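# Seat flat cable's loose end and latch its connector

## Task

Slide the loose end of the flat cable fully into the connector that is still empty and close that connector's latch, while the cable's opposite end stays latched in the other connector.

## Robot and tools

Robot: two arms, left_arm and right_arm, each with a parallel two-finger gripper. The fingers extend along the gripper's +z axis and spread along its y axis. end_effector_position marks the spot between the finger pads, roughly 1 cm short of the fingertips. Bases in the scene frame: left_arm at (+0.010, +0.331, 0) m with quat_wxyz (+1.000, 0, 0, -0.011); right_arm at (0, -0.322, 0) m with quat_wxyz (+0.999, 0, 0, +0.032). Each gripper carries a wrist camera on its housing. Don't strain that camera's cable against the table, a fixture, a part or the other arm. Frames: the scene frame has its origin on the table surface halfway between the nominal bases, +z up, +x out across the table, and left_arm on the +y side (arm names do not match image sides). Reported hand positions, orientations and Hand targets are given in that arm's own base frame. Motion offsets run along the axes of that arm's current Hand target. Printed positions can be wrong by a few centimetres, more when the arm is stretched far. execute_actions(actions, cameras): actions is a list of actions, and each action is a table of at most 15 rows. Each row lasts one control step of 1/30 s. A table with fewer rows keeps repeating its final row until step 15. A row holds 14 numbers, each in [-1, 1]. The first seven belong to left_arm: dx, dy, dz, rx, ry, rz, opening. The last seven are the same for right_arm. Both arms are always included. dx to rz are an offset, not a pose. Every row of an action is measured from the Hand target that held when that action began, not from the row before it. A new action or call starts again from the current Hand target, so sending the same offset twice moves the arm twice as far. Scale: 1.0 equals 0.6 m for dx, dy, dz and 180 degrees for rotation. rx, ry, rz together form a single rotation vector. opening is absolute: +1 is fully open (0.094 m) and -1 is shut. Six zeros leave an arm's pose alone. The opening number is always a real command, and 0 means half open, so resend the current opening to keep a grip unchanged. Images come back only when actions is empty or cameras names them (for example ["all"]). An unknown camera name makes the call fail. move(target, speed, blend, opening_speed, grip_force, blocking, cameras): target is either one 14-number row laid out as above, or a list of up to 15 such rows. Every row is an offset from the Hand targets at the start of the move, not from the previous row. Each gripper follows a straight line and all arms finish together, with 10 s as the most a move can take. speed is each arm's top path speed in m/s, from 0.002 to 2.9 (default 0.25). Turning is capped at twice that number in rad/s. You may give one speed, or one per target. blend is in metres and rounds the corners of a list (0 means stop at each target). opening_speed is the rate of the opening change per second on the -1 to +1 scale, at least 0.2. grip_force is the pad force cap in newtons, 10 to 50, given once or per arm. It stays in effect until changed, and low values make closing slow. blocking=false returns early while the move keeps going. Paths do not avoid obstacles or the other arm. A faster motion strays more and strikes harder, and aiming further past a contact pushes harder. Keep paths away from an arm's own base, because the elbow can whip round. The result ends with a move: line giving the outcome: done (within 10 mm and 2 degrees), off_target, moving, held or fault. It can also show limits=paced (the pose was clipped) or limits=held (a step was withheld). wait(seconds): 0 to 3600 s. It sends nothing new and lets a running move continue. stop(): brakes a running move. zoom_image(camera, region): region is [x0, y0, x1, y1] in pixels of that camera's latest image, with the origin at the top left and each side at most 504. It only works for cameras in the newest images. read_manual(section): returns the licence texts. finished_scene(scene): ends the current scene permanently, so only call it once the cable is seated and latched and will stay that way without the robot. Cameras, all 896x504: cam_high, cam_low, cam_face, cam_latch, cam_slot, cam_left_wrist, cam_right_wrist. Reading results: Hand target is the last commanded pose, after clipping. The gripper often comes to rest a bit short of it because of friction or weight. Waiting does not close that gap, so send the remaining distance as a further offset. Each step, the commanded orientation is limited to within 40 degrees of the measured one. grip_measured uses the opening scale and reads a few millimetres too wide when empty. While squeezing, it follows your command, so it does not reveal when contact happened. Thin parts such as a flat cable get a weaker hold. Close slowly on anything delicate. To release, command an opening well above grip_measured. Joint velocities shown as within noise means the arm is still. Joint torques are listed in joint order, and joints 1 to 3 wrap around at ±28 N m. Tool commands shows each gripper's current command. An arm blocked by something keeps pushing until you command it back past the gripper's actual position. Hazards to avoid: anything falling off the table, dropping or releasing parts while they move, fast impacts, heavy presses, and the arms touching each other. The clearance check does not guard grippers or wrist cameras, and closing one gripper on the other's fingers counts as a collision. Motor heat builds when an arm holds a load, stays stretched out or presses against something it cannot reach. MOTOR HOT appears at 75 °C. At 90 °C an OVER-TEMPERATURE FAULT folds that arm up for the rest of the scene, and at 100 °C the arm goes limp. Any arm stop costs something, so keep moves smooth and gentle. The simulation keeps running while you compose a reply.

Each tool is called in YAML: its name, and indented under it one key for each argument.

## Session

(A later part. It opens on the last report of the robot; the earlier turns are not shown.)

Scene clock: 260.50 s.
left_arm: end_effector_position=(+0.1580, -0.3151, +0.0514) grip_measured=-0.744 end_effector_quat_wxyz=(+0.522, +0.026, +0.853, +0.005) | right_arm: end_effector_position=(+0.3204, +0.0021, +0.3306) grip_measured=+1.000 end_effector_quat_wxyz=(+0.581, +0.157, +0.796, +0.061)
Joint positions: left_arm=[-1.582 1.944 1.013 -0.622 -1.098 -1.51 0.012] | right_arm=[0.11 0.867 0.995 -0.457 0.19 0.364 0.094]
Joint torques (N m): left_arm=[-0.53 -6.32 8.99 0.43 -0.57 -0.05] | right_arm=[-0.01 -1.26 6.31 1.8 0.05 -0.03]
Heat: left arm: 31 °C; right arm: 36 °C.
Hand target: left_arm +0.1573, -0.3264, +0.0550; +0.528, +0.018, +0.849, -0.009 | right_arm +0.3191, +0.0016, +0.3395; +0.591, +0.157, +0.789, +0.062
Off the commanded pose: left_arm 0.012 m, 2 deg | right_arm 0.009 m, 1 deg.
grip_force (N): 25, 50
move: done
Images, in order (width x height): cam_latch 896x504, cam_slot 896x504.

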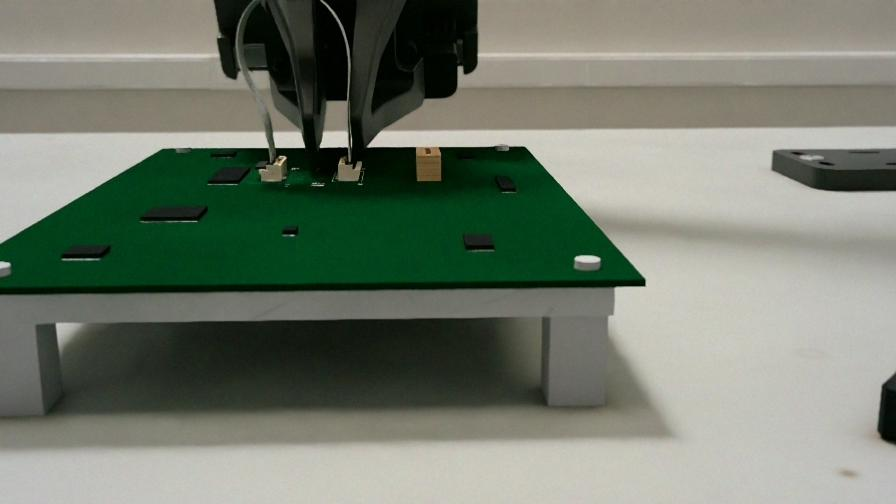

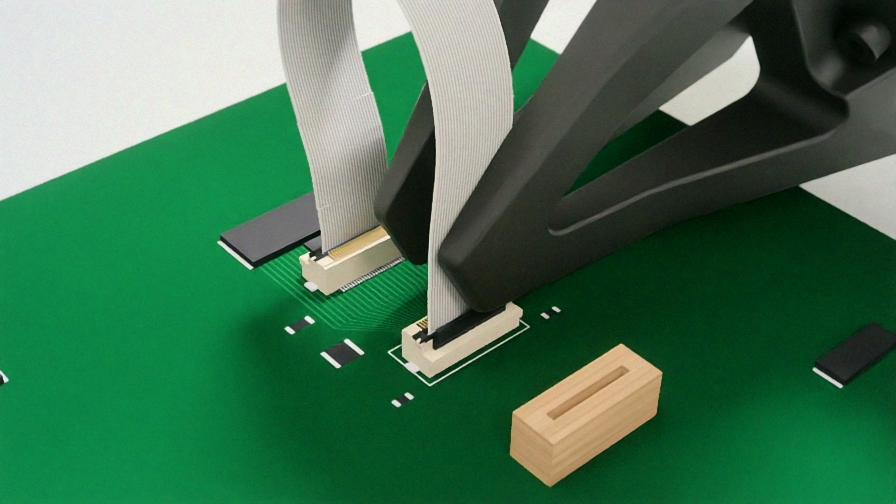

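execute_actions:
  actions:
    - [[0.000494,-0.000085,-0.000008,0.000025,0.000522,-0.000151,-0.742,0,0,0,0,0,0,1],[0.000988,-0.000169,-0.000016,0.000051,0.001044,-0.000301,-0.742,0,0,0,0,0,0,1],[0.001483,-0.000254,-0.000024,0.000076,0.001567,-0.000452,-0.742,0,0,0,0,0,0,1],[0.001977,-0.000338,-0.000031,0.000101,0.002089,-0.000603,-0.742,0,0,0,0,0,0,1],[0.002471,-0.000423,-0.000039,0.000127,0.002611,-0.000753,-0.742,0,0,0,0,0,0,1],[0.002965,-0.000507,-0.000047,0.000152,0.003133,-0.000904,-0.742,0,0,0,0,0,0,1]]
  cameras: ["cam_slot", "cam_latch"]

zoom_image:
  camera: "cam_latch"
  region: [320, 120, 370, 170]

zoom_image:
  camera: "cam_slot"
  region: [400, 250, 530, 380]

Scene clock: 264.73 s.
left_arm: end_effector_position=(+0.1576, -0.3165, +0.0516) grip_measured=-0.744 end_effector_quat_wxyz=(+0.520, +0.025, +0.854, +0.003) | right_arm: end_effector_position=(+0.3204, +0.0021, +0.3306) grip_measured=+1.000 end_effector_quat_wxyz=(+0.581, +0.157, +0.796, +0.061)
Joint positions: left_arm=[-1.582 1.944 1.018 -0.622 -1.093 -1.511 0.012] | right_arm=[0.11 0.867 0.995 -0.457 0.19 0.364 0.094]
Joint torques (N m): left_arm=[-0.49 -6.2 8.7 0.41 -0.54 -0.1] | right_arm=[0.01 -1.28 6.34 1.8 0.05 -0.04]
Heat: left arm: 31 °C; right arm: 36 °C.
Hand target: left_arm +0.1565, -0.3268, +0.0535; +0.524, +0.017, +0.852, -0.010 | right_arm +0.3191, +0.0016, +0.3395; +0.591, +0.157, +0.789, +0.062
Off the commanded pose: left_arm 0.010 m, 2 deg | right_arm 0.009 m, 1 deg.
grip_force (N): 25, 50
Images, in order (width x height): cam_latch 896x504, cam_slot 896x504.

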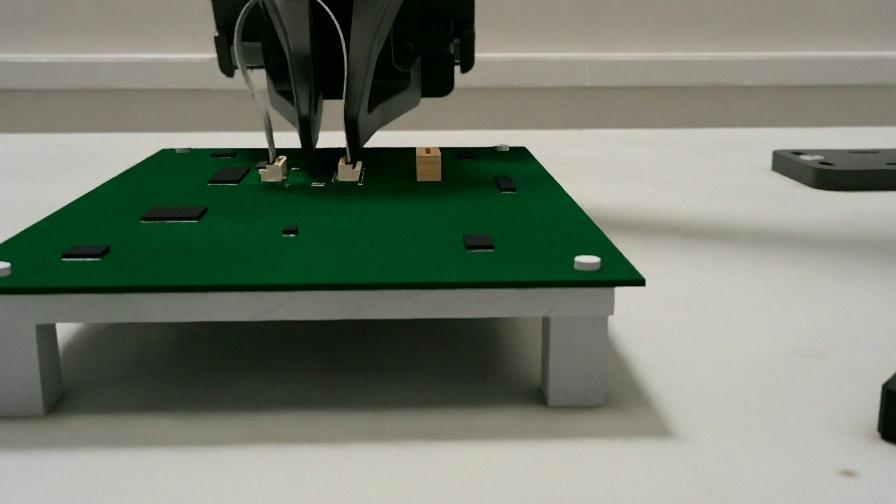

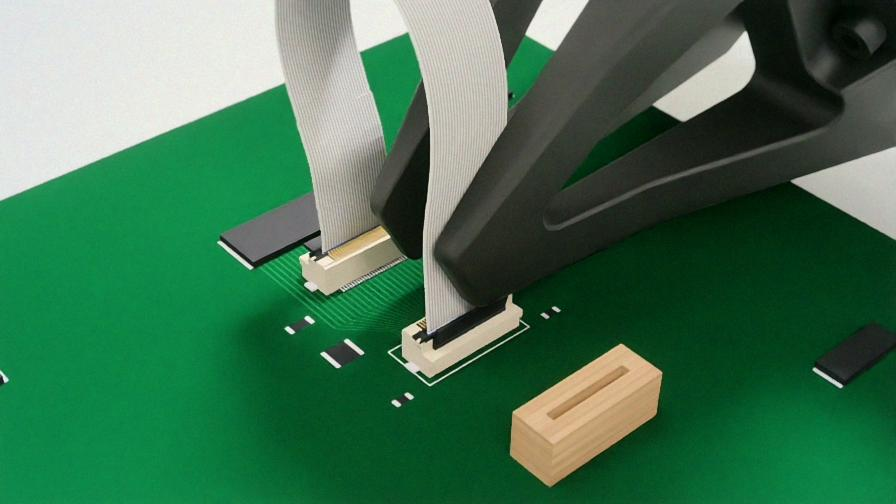

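Scaled by 10.080 from the camera's image (finer frame: 1280x720).

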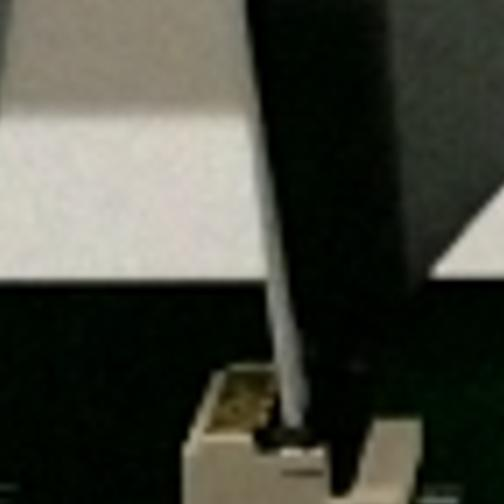

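Scaled by 3.877 from the camera's image (finer frame: 1280x720).

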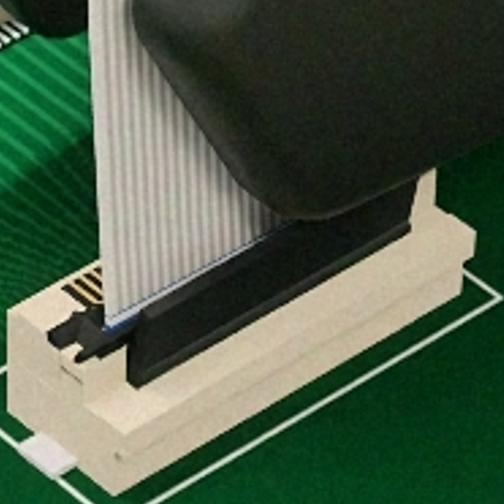

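move:
  target: [0, 0, 0, 0, 0, 0, -0.69, 0, 0, 0, 0, 0, 0, 1.0]
  opening_speed: 0.3
  cameras: ["cam_slot", "cam_latch"]

zoom_image:
  camera: "cam_latch"
  region: [320, 120, 370, 170]

zoom_image:
  camera: "cam_slot"
  region: [400, 250, 530, 380]

Scene clock: 268.33 s.
left_arm: end_effector_position=(+0.1576, -0.3166, +0.0515) grip_measured=-0.692 end_effector_quat_wxyz=(+0.520, +0.024, +0.854, +0.002) | right_arm: end_effector_position=(+0.3204, +0.0021, +0.3306) grip_measured=+1.000 end_effector_quat_wxyz=(+0.581, +0.157, +0.796, +0.061)
Joint positions: left_arm=[-1.582 1.944 1.018 -0.621 -1.093 -1.511 0.014] | right_arm=[0.11 0.867 0.995 -0.457 0.19 0.364 0.094]
Joint torques (N m): left_arm=[-0.57 -6.19 8.49 0.41 -0.6 -0.1] | right_arm=[0.01 -1.28 6.31 1.8 0.06 -0.04]
Heat: left arm: 31 °C; right arm: 36 °C.
Hand target: left_arm +0.1565, -0.3268, +0.0535; +0.524, +0.017, +0.852, -0.010 | right_arm +0.3191, +0.0016, +0.3395; +0.591, +0.157, +0.789, +0.062
Off the commanded pose: left_arm 0.010 m, 2 deg | right_arm 0.009 m, 1 deg.
grip_force (N): 25, 50
move: done
Images, in order (width x height): cam_latch 896x504, cam_slot 896x504.

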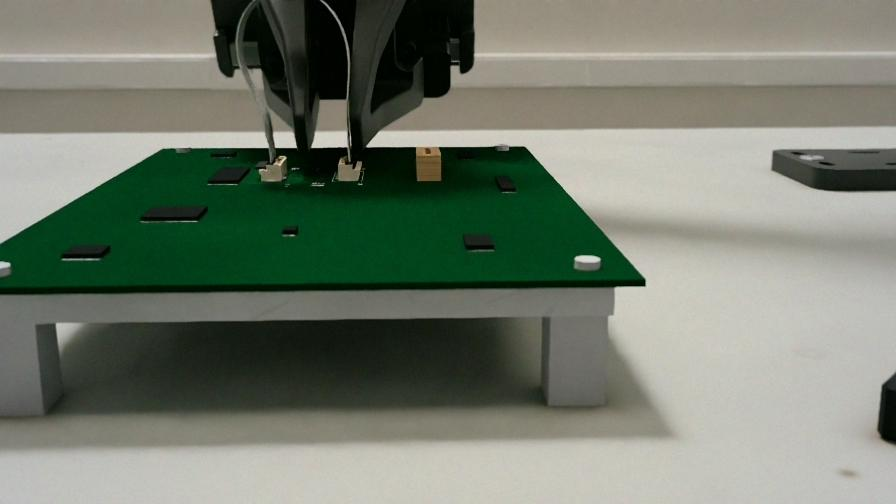

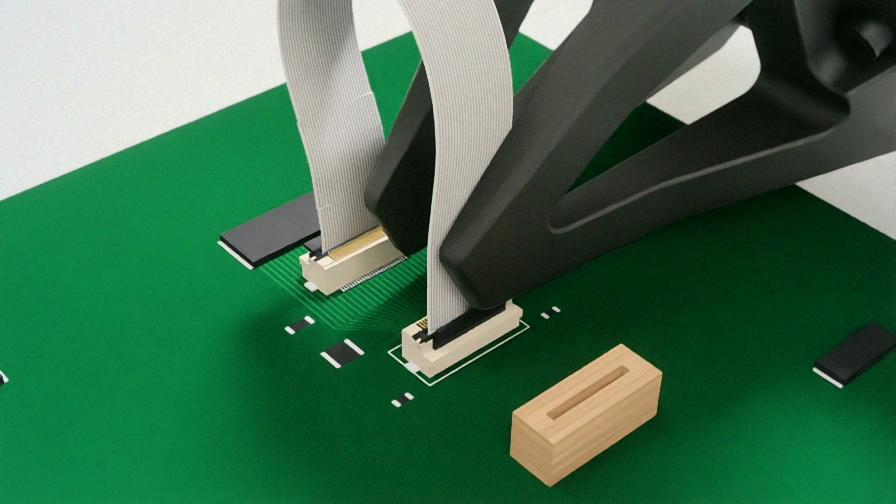

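Scaled by 10.080 from the camera's image (finer frame: 1280x720).

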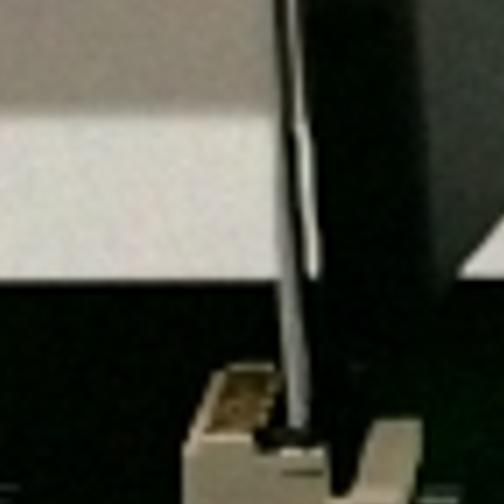

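Scaled by 3.877 from the camera's image (finer frame: 1280x720).

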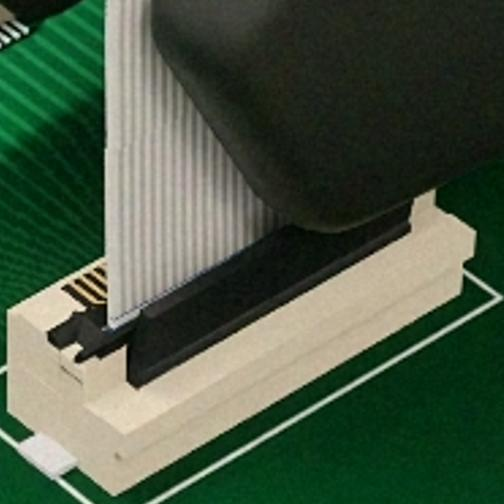

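execute_actions:
  actions:
    - [[0.000818,0.000652,0.000158,-0.000216,0.000492,0.00035,-0.69,0,0,0,0,0,0,1],[0.001636,0.001304,0.000316,-0.000431,0.000984,0.0007,-0.69,0,0,0,0,0,0,1],[0.002454,0.001956,0.000474,-0.000647,0.001475,0.00105,-0.69,0,0,0,0,0,0,1],[0.003273,0.002608,0.000633,-0.000862,0.001967,0.001401,-0.69,0,0,0,0,0,0,1],[0.004091,0.003259,0.000791,-0.001078,0.002459,0.001751,-0.69,0,0,0,0,0,0,1],[0.004909,0.003911,0.000949,-0.001293,0.002951,0.002101,-0.69,0,0,0,0,0,0,1],[0.005727,0.004563,0.001107,-0.001509,0.003442,0.002451,-0.69,0,0,0,0,0,0,1],[0.006545,0.005215,0.001265,-0.001724,0.003934,0.002801,-0.69,0,0,0,0,0,0,1]]
  cameras: ["cam_slot", "cam_latch"]

zoom_image:
  camera: "cam_latch"
  region: [320, 120, 370, 170]

zoom_image:
  camera: "cam_slot"
  region: [400, 250, 530, 380]

Scene clock: 273.93 s.
left_arm: end_effector_position=(+0.1575, -0.3166, +0.0513) grip_measured=-0.692 end_effector_quat_wxyz=(+0.519, +0.023, +0.854, +0.002) | right_arm: end_effector_position=(+0.3204, +0.0021, +0.3306) grip_measured=+1.000 end_effector_quat_wxyz=(+0.581, +0.157, +0.796, +0.061)
Joint positions: left_arm=[-1.582 1.944 1.018 -0.621 -1.091 -1.513 0.014] | right_arm=[0.11 0.867 0.995 -0.457 0.19 0.364 0.094]
Joint torques (N m): left_arm=[-0.44 -6.09 7.88 0.36 -0.47 -0.12] | right_arm=[0.01 -1.28 6.34 1.8 0.06 -0.03]
Heat: left arm: 32 °C; right arm: 36 °C.
Hand target: left_arm +0.1556, -0.3236, +0.0496; +0.519, +0.019, +0.855, -0.005 | right_arm +0.3191, +0.0016, +0.3395; +0.591, +0.157, +0.789, +0.062
Off the commanded pose: left_arm 0.007 m, 1 deg | right_arm 0.009 m, 1 deg.
grip_force (N): 25, 50
Images, in order (width x height): cam_latch 896x504, cam_slot 896x504.

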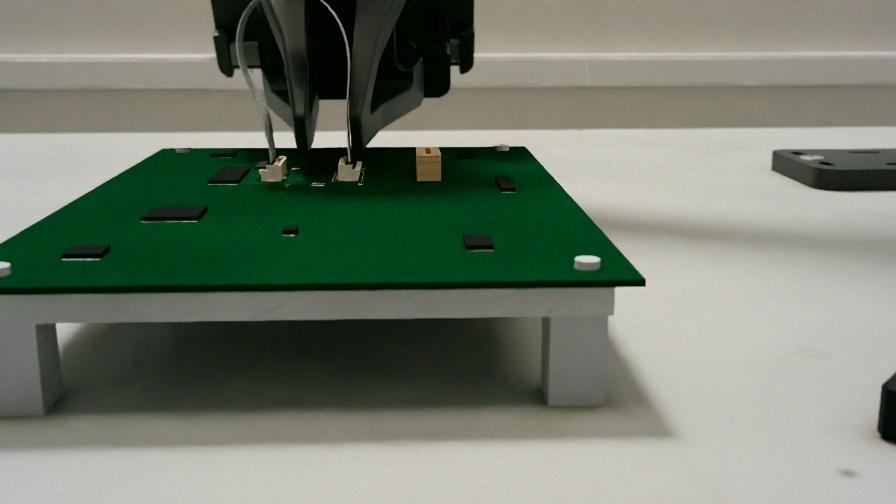

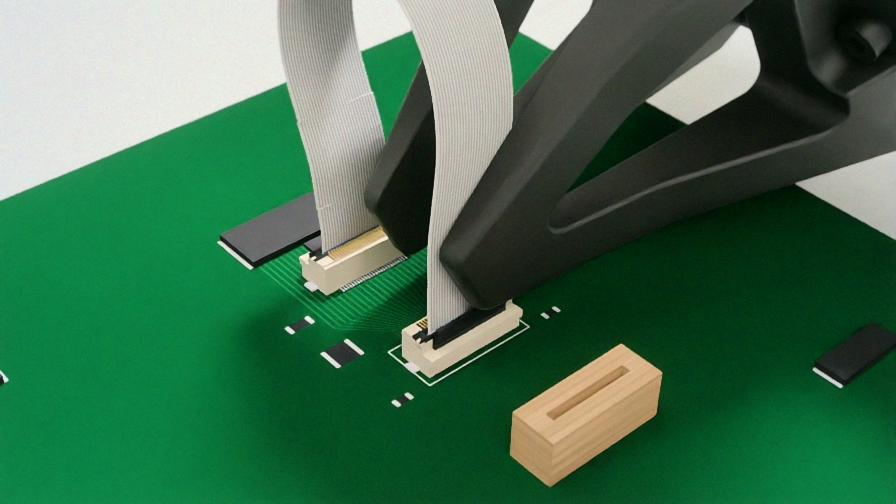

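Scaled by 10.080 from the camera's image (finer frame: 1280x720).

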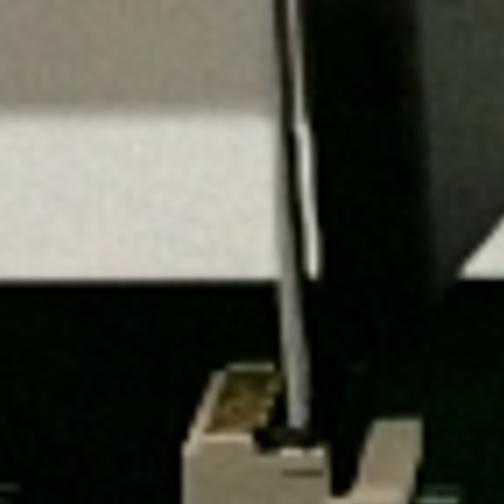

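Scaled by 3.877 from the camera's image (finer frame: 1280x720).

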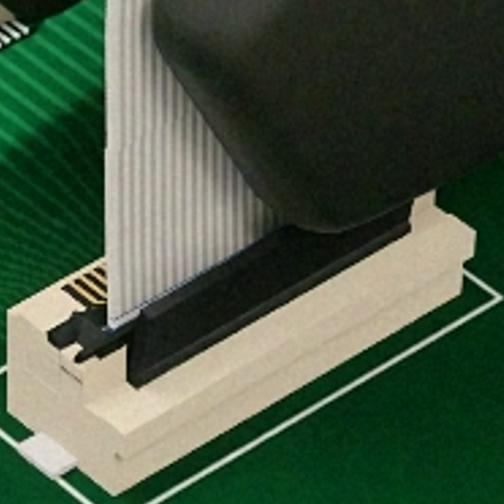

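execute_actions:
  actions:
    - [[0.00123,0.00185,0.000525,-0.00056,0.000148,0.001058,-0.69,0,0,0,0,0,0,1],[0.00246,0.003701,0.001049,-0.001121,0.000296,0.002116,-0.69,0,0,0,0,0,0,1],[0.003689,0.005551,0.001574,-0.001681,0.000444,0.003174,-0.69,0,0,0,0,0,0,1],[0.004919,0.007402,0.002099,-0.002242,0.000593,0.004232,-0.69,0,0,0,0,0,0,1],[0.006149,0.009252,0.002623,-0.002802,0.000741,0.005289,-0.69,0,0,0,0,0,0,1],[0.007379,0.011102,0.003148,-0.003363,0.000889,0.006347,-0.69,0,0,0,0,0,0,1],[0.008608,0.012953,0.003672,-0.003923,0.001037,0.007405,-0.69,0,0,0,0,0,0,1],[0.009838,0.014803,0.004197,-0.004484,0.001185,0.008463,-0.69,0,0,0,0,0,0,1]]

Scene clock: 279.40 s.
left_arm: end_effector_position=(+0.1575, -0.3166, +0.0513) grip_measured=-0.692 end_effector_quat_wxyz=(+0.519, +0.023, +0.854, +0.002) | right_arm: end_effector_position=(+0.3204, +0.0021, +0.3306) grip_measured=+1.000 end_effector_quat_wxyz=(+0.581, +0.157, +0.796, +0.061)
Joint positions: left_arm=[-1.582 1.944 1.018 -0.621 -1.091 -1.514 0.014] | right_arm=[0.11 0.867 0.995 -0.457 0.19 0.364 0.094]
Joint torques (N m): left_arm=[-0.66 -5.83 5.38 0.36 -0.44 -0.08] | right_arm=[-0.01 -1.26 6.3 1.8 0.06 -0.03]
Heat: left arm: 31 °C; right arm: 36 °C.
Hand target: left_arm +0.1554, -0.3146, +0.0434; +0.517, +0.027, +0.855, +0.008 | right_arm +0.3191, +0.0016, +0.3395; +0.591, +0.157, +0.789, +0.062
Off the commanded pose: left_arm 0.008 m, 1 deg | right_arm 0.009 m, 1 deg.
grip_force (N): 25, 50

execute_actions:
  actions:
    - [[0.000253,0.000874,0.000108,-0.000172,0.000009,0.000329,-0.69,0,0,0,0,0,0,1],[0.000506,0.001749,0.000215,-0.000344,0.000018,0.000658,-0.69,0,0,0,0,0,0,1],[0.00076,0.002623,0.000323,-0.000517,0.000027,0.000987,-0.69,0,0,0,0,0,0,1],[0.001013,0.003497,0.000431,-0.000689,0.000035,0.001315,-0.69,0,0,0,0,0,0,1],[0.001266,0.004372,0.000538,-0.000861,0.000044,0.001644,-0.69,0,0,0,0,0,0,1],[0.001519,0.005246,0.000646,-0.001033,0.000053,0.001973,-0.69,0,0,0,0,0,0,1]]

Scene clock: 283.37 s.
left_arm: end_effector_position=(+0.1575, -0.3166, +0.0513) grip_measured=-0.692 end_effector_quat_wxyz=(+0.519, +0.023, +0.854, +0.002) | right_arm: end_effector_position=(+0.3204, +0.0021, +0.3306) grip_measured=+1.000 end_effector_quat_wxyz=(+0.581, +0.157, +0.796, +0.061)
Joint positions: left_arm=[-1.582 1.944 1.018 -0.621 -1.091 -1.514 0.014] | right_arm=[0.11 0.867 0.995 -0.457 0.19 0.364 0.094]
Joint torques (N m): left_arm=[-0.57 -6.27 4.45 0.36 -0.45 -0.08] | right_arm=[-0.01 -1.28 6.32 1.8 0.06 -0.03]
Heat: left arm: 31 °C; right arm: 36 °C.
Hand target: left_arm +0.1555, -0.3114, +0.0425; +0.517, +0.029, +0.855, +0.011 | right_arm +0.3191, +0.0016, +0.3395; +0.591, +0.157, +0.789, +0.062
Off the commanded pose: left_arm 0.010 m, 1 deg | right_arm 0.009 m, 1 deg.
grip_force (N): 25, 50

execute_actions:
  actions:
    - [[0.000395,0.000598,0.000181,-0.000184,0.000015,0.000352,-0.69,0,0,0,0,0,0,1],[0.00079,0.001196,0.000363,-0.000369,0.00003,0.000704,-0.69,0,0,0,0,0,0,1],[0.001185,0.001793,0.000544,-0.000553,0.000045,0.001057,-0.69,0,0,0,0,0,0,1],[0.00158,0.002391,0.000725,-0.000738,0.00006,0.001409,-0.69,0,0,0,0,0,0,1]]

Scene clock: 285.43 s.
left_arm: end_effector_position=(+0.1575, -0.3166, +0.0513) grip_measured=-0.692 end_effector_quat_wxyz=(+0.519, +0.023, +0.854, +0.002) | right_arm: end_effector_position=(+0.3204, +0.0021, +0.3306) grip_measured=+1.000 end_effector_quat_wxyz=(+0.581, +0.157, +0.796, +0.061)
Joint positions: left_arm=[-1.582 1.944 1.018 -0.621 -1.091 -1.514 0.014] | right_arm=[0.11 0.867 0.995 -0.457 0.19 0.364 0.094]
Joint torques (N m): left_arm=[-0.36 -6.34 4.08 0.33 -0.45 -0.14] | right_arm=[-0.01 -1.26 6.3 1.8 0.05 -0.03]
Heat: left arm: 31 °C; right arm: 36 °C.
Hand target: left_arm +0.1555, -0.3100, +0.0416; +0.517, +0.030, +0.855, +0.013 | right_arm +0.3191, +0.0016, +0.3395; +0.591, +0.157, +0.789, +0.062
Off the commanded pose: left_arm 0.012 m, 2 deg | right_arm 0.009 m, 1 deg.
grip_force (N): 25, 50

execute_actions:
  actions:
    - [[0.000316,0.000478,0.000145,-0.000148,0.000012,0.000282,-0.69,0,0,0,0,0,0,1],[0.000632,0.000957,0.00029,-0.000295,0.000024,0.000564,-0.69,0,0,0,0,0,0,1],[0.000948,0.001435,0.000435,-0.000443,0.000036,0.000845,-0.69,0,0,0,0,0,0,1],[0.001264,0.001913,0.00058,-0.00059,0.000048,0.001127,-0.69,0,0,0,0,0,0,1]]
  cameras: ["cam_slot", "cam_latch"]

zoom_image:
  camera: "cam_slot"
  region: [400, 250, 530, 380]

zoom_image:
  camera: "cam_latch"
  region: [320, 120, 370, 170]

Scene clock: 287.57 s.
left_arm: end_effector_position=(+0.1575, -0.3166, +0.0513) grip_measured=-0.692 end_effector_quat_wxyz=(+0.519, +0.023, +0.854, +0.002) | right_arm: end_effector_position=(+0.3204, +0.0021, +0.3306) grip_measured=+1.000 end_effector_quat_wxyz=(+0.581, +0.157, +0.796, +0.061)
Joint positions: left_arm=[-1.582 1.944 1.018 -0.621 -1.091 -1.514 0.014] | right_arm=[0.11 0.867 0.995 -0.457 0.19 0.364 0.094]
Joint torques (N m): left_arm=[-0.36 -6.45 3.66 0.32 -0.43 -0.08] | right_arm=[-0.01 -1.26 6.31 1.8 0.05 -0.03]
Heat: left arm: 31 °C; right arm: 36 °C.
Hand target: left_arm +0.1555, -0.3088, +0.0408; +0.517, +0.031, +0.855, +0.015 | right_arm +0.3191, +0.0016, +0.3395; +0.591, +0.157, +0.789, +0.062
Off the commanded pose: left_arm 0.013 m, 2 deg | right_arm 0.009 m, 1 deg.
grip_force (N): 25, 50
Images, in order (width x height): cam_latch 896x504, cam_slot 896x504.

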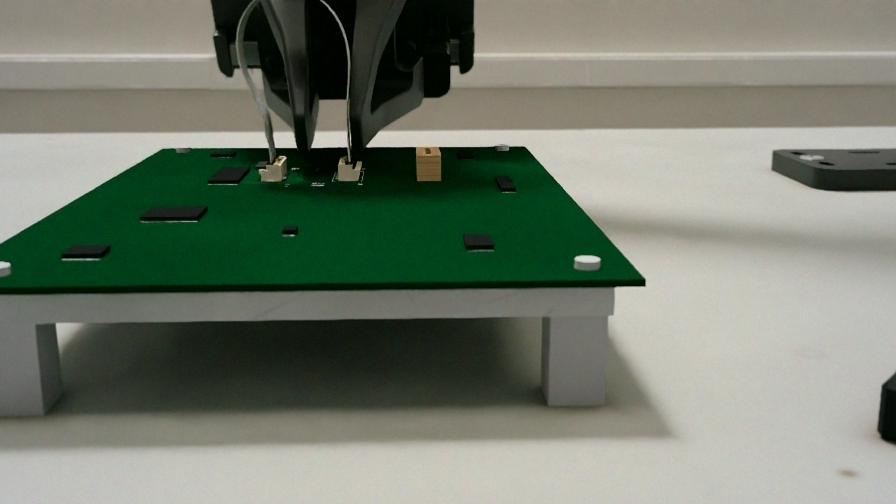

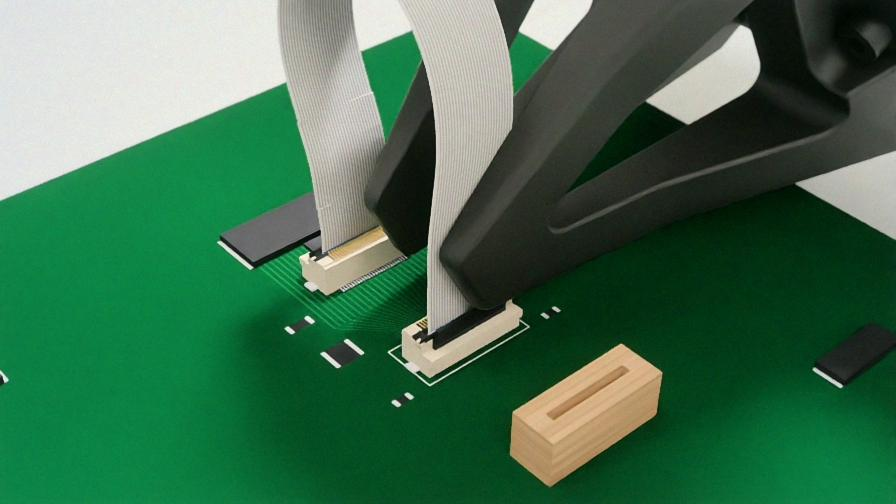

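Scaled by 3.877 from the camera's image (finer frame: 1280x720).

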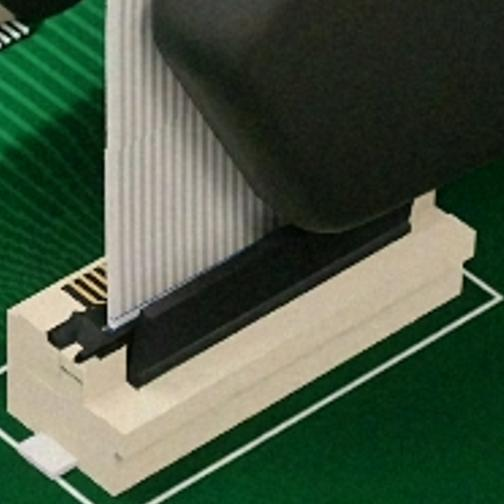

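Scaled by 10.080 from the camera's image (finer frame: 1280x720).

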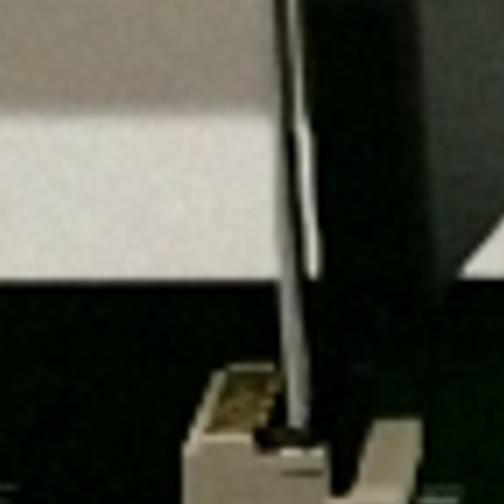

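execute_actions:
  actions:
    - [[0.000002,0.000418,-0.000123,-0.000365,0.000217,0.000667,-0.69,0,0,0,0,0,0,1],[0.000004,0.000837,-0.000246,-0.00073,0.000435,0.001334,-0.69,0,0,0,0,0,0,1],[0.000006,0.001255,-0.000369,-0.001095,0.000652,0.002001,-0.69,0,0,0,0,0,0,1],[0.000008,0.001673,-0.000492,-0.001461,0.000869,0.002668,-0.69,0,0,0,0,0,0,1],[0.000009,0.002091,-0.000615,-0.001826,0.001086,0.003335,-0.69,0,0,0,0,0,0,1],[0.000011,0.00251,-0.000738,-0.002191,0.001304,0.004002,-0.69,0,0,0,0,0,0,1],[0.000013,0.002928,-0.000861,-0.002556,0.001521,0.004669,-0.69,0,0,0,0,0,0,1],[0.000015,0.003346,-0.000984,-0.002921,0.001738,0.005336,-0.69,0,0,0,0,0,0,1]]

Scene clock: 296.40 s.
left_arm: end_effector_position=(+0.1567, -0.3147, +0.0499) grip_measured=-0.692 end_effector_quat_wxyz=(+0.515, +0.026, +0.857, +0.007) | right_arm: end_effector_position=(+0.3204, +0.0021, +0.3306) grip_measured=+1.000 end_effector_quat_wxyz=(+0.581, +0.157, +0.796, +0.061)
Joint positions: left_arm=[-1.582 1.944 1.018 -0.633 -1.082 -1.515 0.014] | right_arm=[0.11 0.867 0.995 -0.457 0.19 0.364 0.094]
Joint torques (N m): left_arm=[-0.61 -6.17 4.23 0.2 -0.47 -0.12] | right_arm=[-0.01 -1.26 6.31 1.79 0.06 -0.04]
Heat: left arm: 30 °C; right arm: 36 °C.
Hand target: left_arm +0.1550, -0.3067, +0.0412; +0.515, +0.036, +0.856, +0.023 | right_arm +0.3191, +0.0016, +0.3395; +0.591, +0.157, +0.789, +0.062
Off the commanded pose: left_arm 0.012 m, 2 deg | right_arm 0.009 m, 1 deg.
grip_force (N): 25, 50

execute_actions:
  actions: []
  cameras: ["cam_slot", "cam_latch"]

zoom_image:
  camera: "cam_slot"
  region: [400, 250, 530, 380]

zoom_image:
  camera: "cam_latch"
  region: [325, 130, 375, 180]

Scene clock: 298.90 s.
left_arm: end_effector_position=(+0.1567, -0.3146, +0.0498) grip_measured=-0.692 end_effector_quat_wxyz=(+0.515, +0.026, +0.857, +0.007) | right_arm: end_effector_position=(+0.3204, +0.0021, +0.3306) grip_measured=+1.000 end_effector_quat_wxyz=(+0.581, +0.157, +0.796, +0.061)
Joint positions: left_arm=[-1.582 1.944 1.018 -0.634 -1.082 -1.515 0.014] | right_arm=[0.11 0.867 0.995 -0.457 0.19 0.364 0.094]
Joint velocities: within noise
Joint torques (N m): left_arm=[-0.46 -6.32 4.4 0.21 -0.51 -0.11] | right_arm=[-0.01 -1.25 6.31 1.79 0.05 -0.04]
Heat: left arm: 30 °C; right arm: 36 °C.
Hand target: left_arm +0.1550, -0.3068, +0.0412; +0.515, +0.036, +0.856, +0.023 | right_arm +0.3191, +0.0016, +0.3395; +0.591, +0.157, +0.789, +0.062
Tool commands: left_gripper/opening=-0.69 right_gripper/opening=+1.0
Off the commanded pose: left_arm 0.012 m, 2 deg | right_arm 0.009 m, 1 deg.
grip_force (N): 25, 50
Images, in order (width x height): cam_latch 896x504, cam_slot 896x504.

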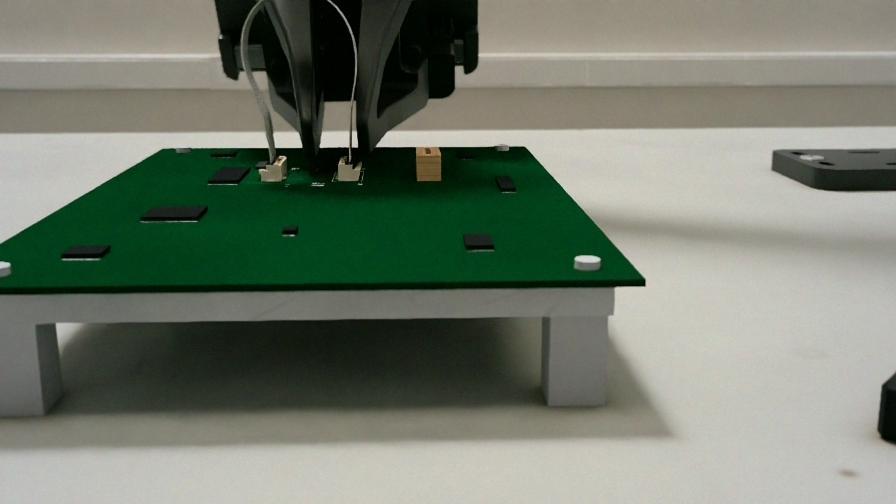

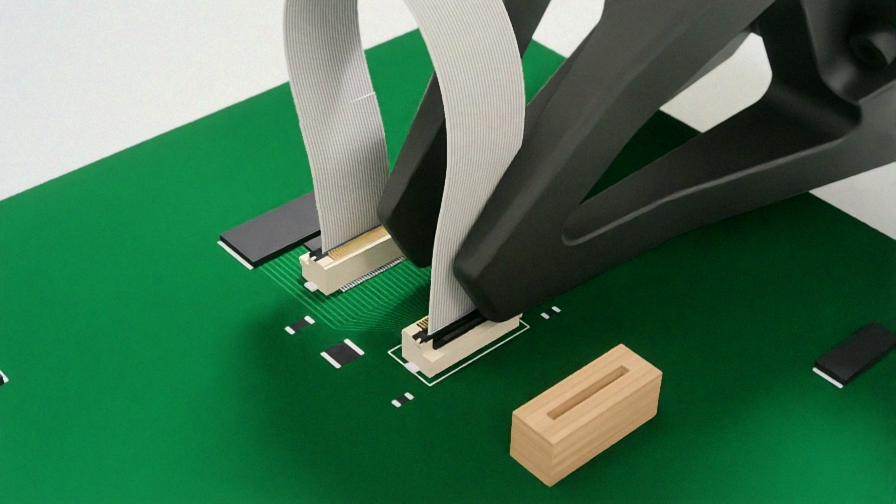

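Scaled by 3.877 from the camera's image (finer frame: 1280x720).

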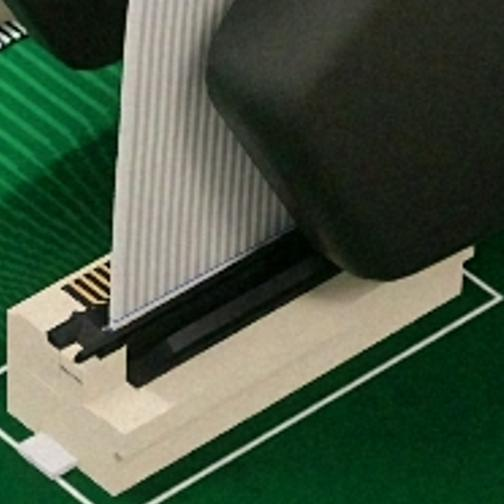

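Scaled by 10.080 from the camera's image (finer frame: 1280x720).

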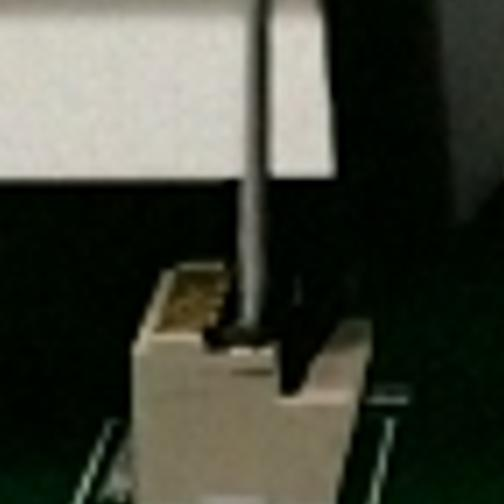

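execute_actions:
  actions:
    - [[0.000583,0.000346,-0.000015,-0.000229,0.000605,0.000346,-0.69,0,0,0,0,0,0,1],[0.001165,0.000693,-0.00003,-0.000458,0.00121,0.000692,-0.69,0,0,0,0,0,0,1],[0.001748,0.001039,-0.000044,-0.000687,0.001815,0.001038,-0.69,0,0,0,0,0,0,1],[0.00233,0.001385,-0.000059,-0.000916,0.00242,0.001384,-0.69,0,0,0,0,0,0,1],[0.002913,0.001731,-0.000074,-0.001144,0.003025,0.001729,-0.69,0,0,0,0,0,0,1],[0.003495,0.002078,-0.000089,-0.001373,0.00363,0.002075,-0.69,0,0,0,0,0,0,1],[0.004078,0.002424,-0.000103,-0.001602,0.004235,0.002421,-0.69,0,0,0,0,0,0,1],[0.00466,0.00277,-0.000118,-0.001831,0.00484,0.002767,-0.69,0,0,0,0,0,0,1]]
  cameras: ["cam_slot", "cam_latch"]

zoom_image:
  camera: "cam_slot"
  region: [400, 250, 530, 380]

zoom_image:
  camera: "cam_latch"
  region: [325, 130, 375, 180]

Scene clock: 304.37 s.
left_arm: end_effector_position=(+0.1564, -0.3139, +0.0492) grip_measured=-0.692 end_effector_quat_wxyz=(+0.513, +0.026, +0.858, +0.008) | right_arm: end_effector_position=(+0.3204, +0.0021, +0.3306) grip_measured=+1.000 end_effector_quat_wxyz=(+0.581, +0.157, +0.796, +0.061)
Joint positions: left_arm=[-1.582 1.944 1.018 -0.639 -1.078 -1.519 0.014] | right_arm=[0.11 0.867 0.995 -0.457 0.19 0.364 0.094]
Joint torques (N m): left_arm=[-0.36 -6.09 4.41 0.13 -0.35 -0.11] | right_arm=[-0.01 -1.28 6.32 1.79 0.06 -0.04]
Heat: left arm: 30 °C; right arm: 36 °C.
Hand target: left_arm +0.1537, -0.3049, +0.0388; +0.508, +0.038, +0.860, +0.028 | right_arm +0.3191, +0.0016, +0.3395; +0.591, +0.157, +0.789, +0.062
Off the commanded pose: left_arm 0.014 m, 3 deg | right_arm 0.009 m, 1 deg.
grip_force (N): 25, 50
Images, in order (width x height): cam_latch 896x504, cam_slot 896x504.

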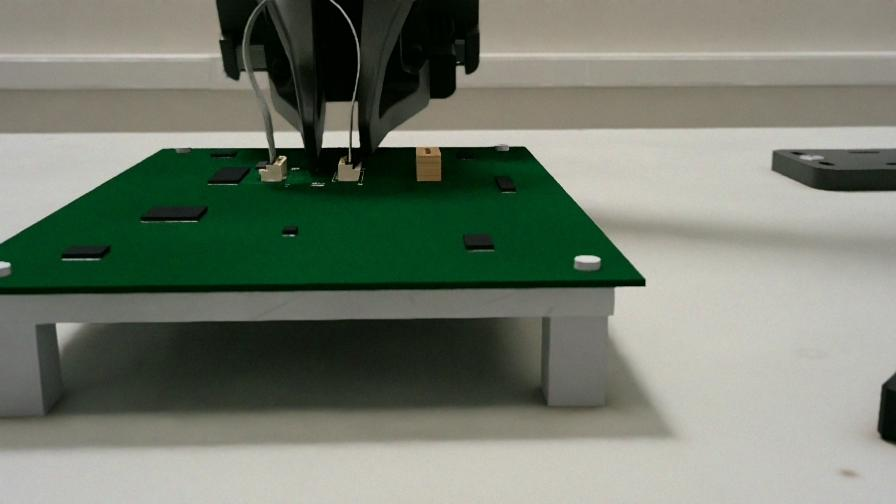

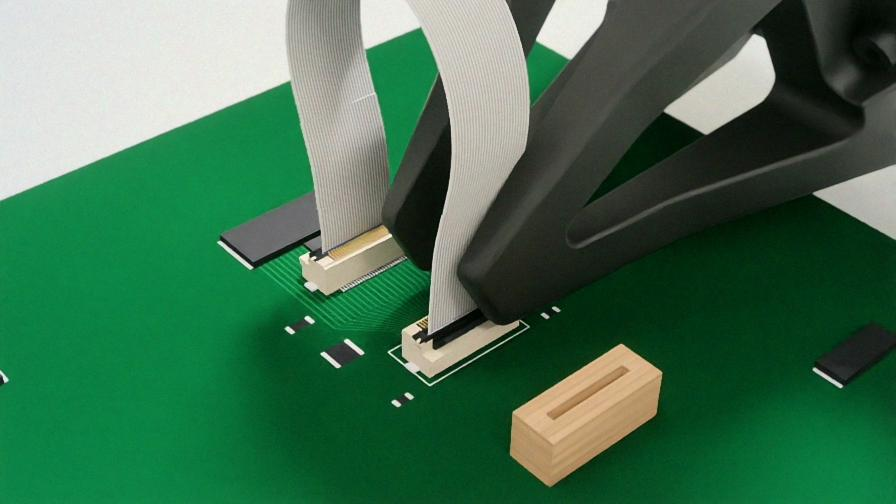

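Scaled by 3.877 from the camera's image (finer frame: 1280x720).

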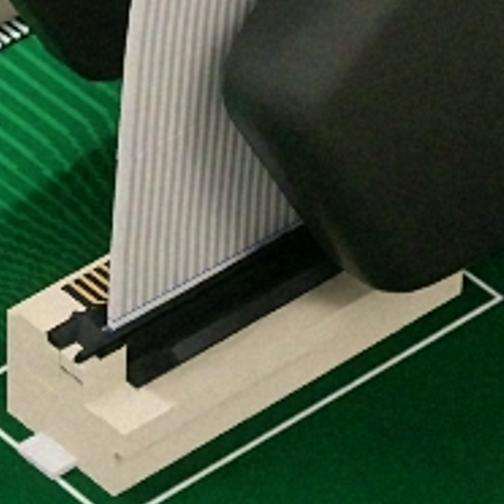

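Scaled by 10.080 from the camera's image (finer frame: 1280x720).

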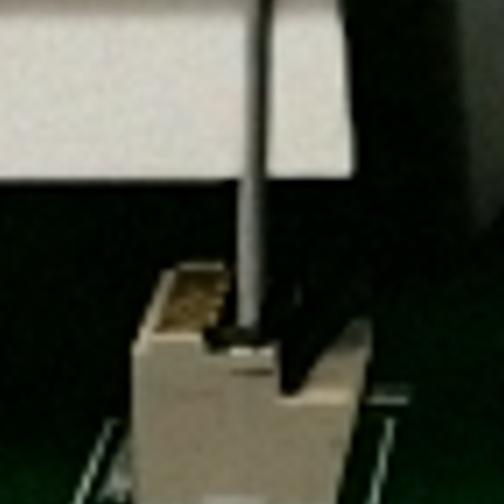

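execute_actions:
  actions:
    - [[0.000749,0.000056,-0.000017,-0.000059,0.000793,-0.000008,-0.69,0,0,0,0,0,0,1],[0.001498,0.000112,-0.000034,-0.000119,0.001587,-0.000017,-0.69,0,0,0,0,0,0,1],[0.002246,0.000168,-0.000051,-0.000178,0.00238,-0.000025,-0.69,0,0,0,0,0,0,1],[0.002995,0.000224,-0.000068,-0.000237,0.003174,-0.000034,-0.69,0,0,0,0,0,0,1],[0.003744,0.00028,-0.000085,-0.000296,0.003967,-0.000042,-0.69,0,0,0,0,0,0,1],[0.004493,0.000336,-0.000102,-0.000356,0.00476,-0.00005,-0.69,0,0,0,0,0,0,1],[0.005241,0.000392,-0.000119,-0.000415,0.005554,-0.000059,-0.69,0,0,0,0,0,0,1],[0.00599,0.000449,-0.000136,-0.000474,0.006347,-0.000067,-0.69,0,0,0,0,0,0,1]]
  cameras: ["cam_slot", "cam_latch"]

zoom_image:
  camera: "cam_slot"
  region: [400, 250, 530, 380]

zoom_image:
  camera: "cam_latch"
  region: [325, 130, 375, 180]

Scene clock: 308.07 s.
left_arm: end_effector_position=(+0.1537, -0.3122, +0.0443) grip_measured=-0.692 end_effector_quat_wxyz=(+0.500, +0.026, +0.866, +0.011) | right_arm: end_effector_position=(+0.3204, +0.0021, +0.3306) grip_measured=+1.000 end_effector_quat_wxyz=(+0.581, +0.157, +0.796, +0.061)
Joint positions: left_arm=[-1.582 1.944 1.018 -0.649 -1.047 -1.524 0.014] | right_arm=[0.11 0.867 0.995 -0.457 0.19 0.364 0.094]
Joint torques (N m): left_arm=[-0.61 -6.02 4.42 0.15 -0.48 -0.06] | right_arm=[0.01 -1.26 6.31 1.8 0.05 -0.03]
Heat: left arm: 30 °C; right arm: 36 °C.
Hand target: left_arm +0.1519, -0.3042, +0.0358; +0.500, +0.037, +0.865, +0.029 | right_arm +0.3191, +0.0016, +0.3395; +0.591, +0.157, +0.789, +0.062
Off the commanded pose: left_arm 0.012 m, 2 deg | right_arm 0.009 m, 1 deg.
grip_force (N): 25, 50
Images, in order (width x height): cam_latch 896x504, cam_slot 896x504.

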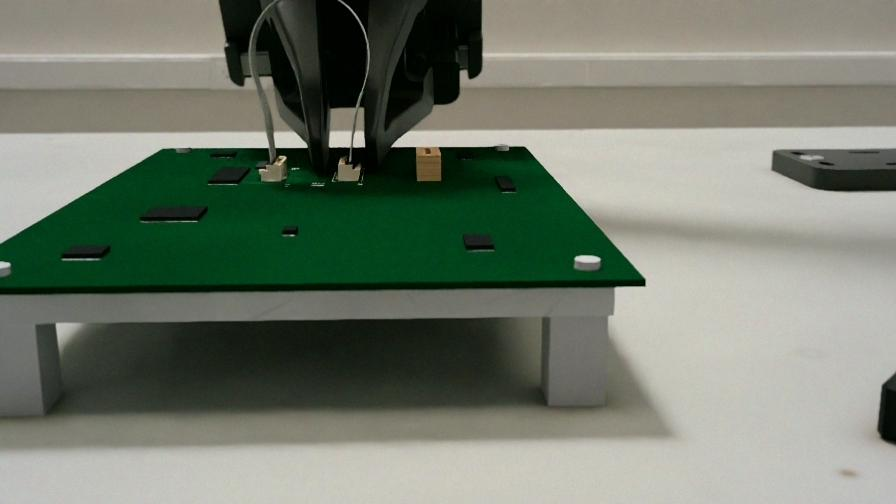

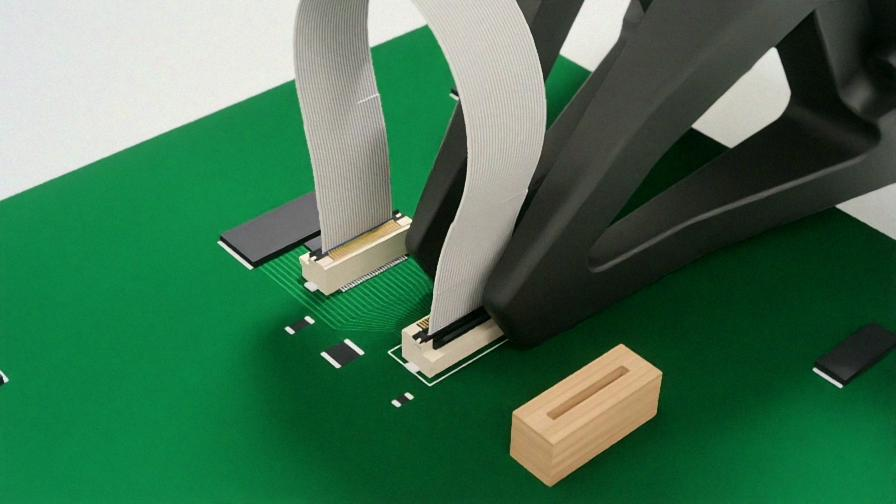

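Scaled by 3.877 from the camera's image (finer frame: 1280x720).

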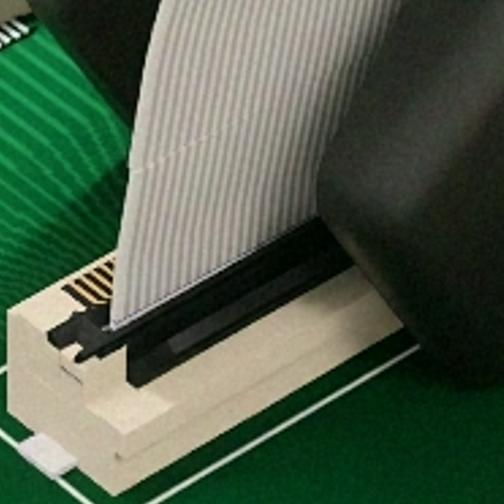

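Scaled by 10.080 from the camera's image (finer frame: 1280x720).

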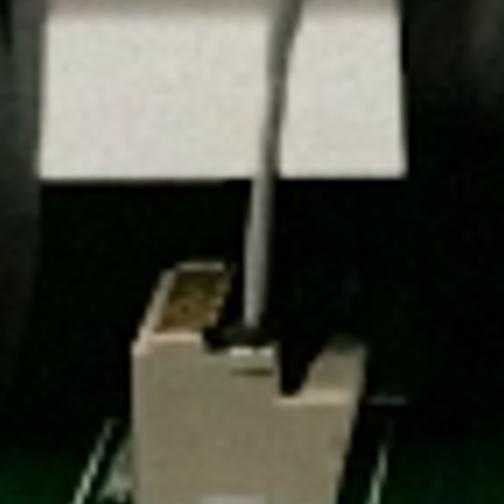

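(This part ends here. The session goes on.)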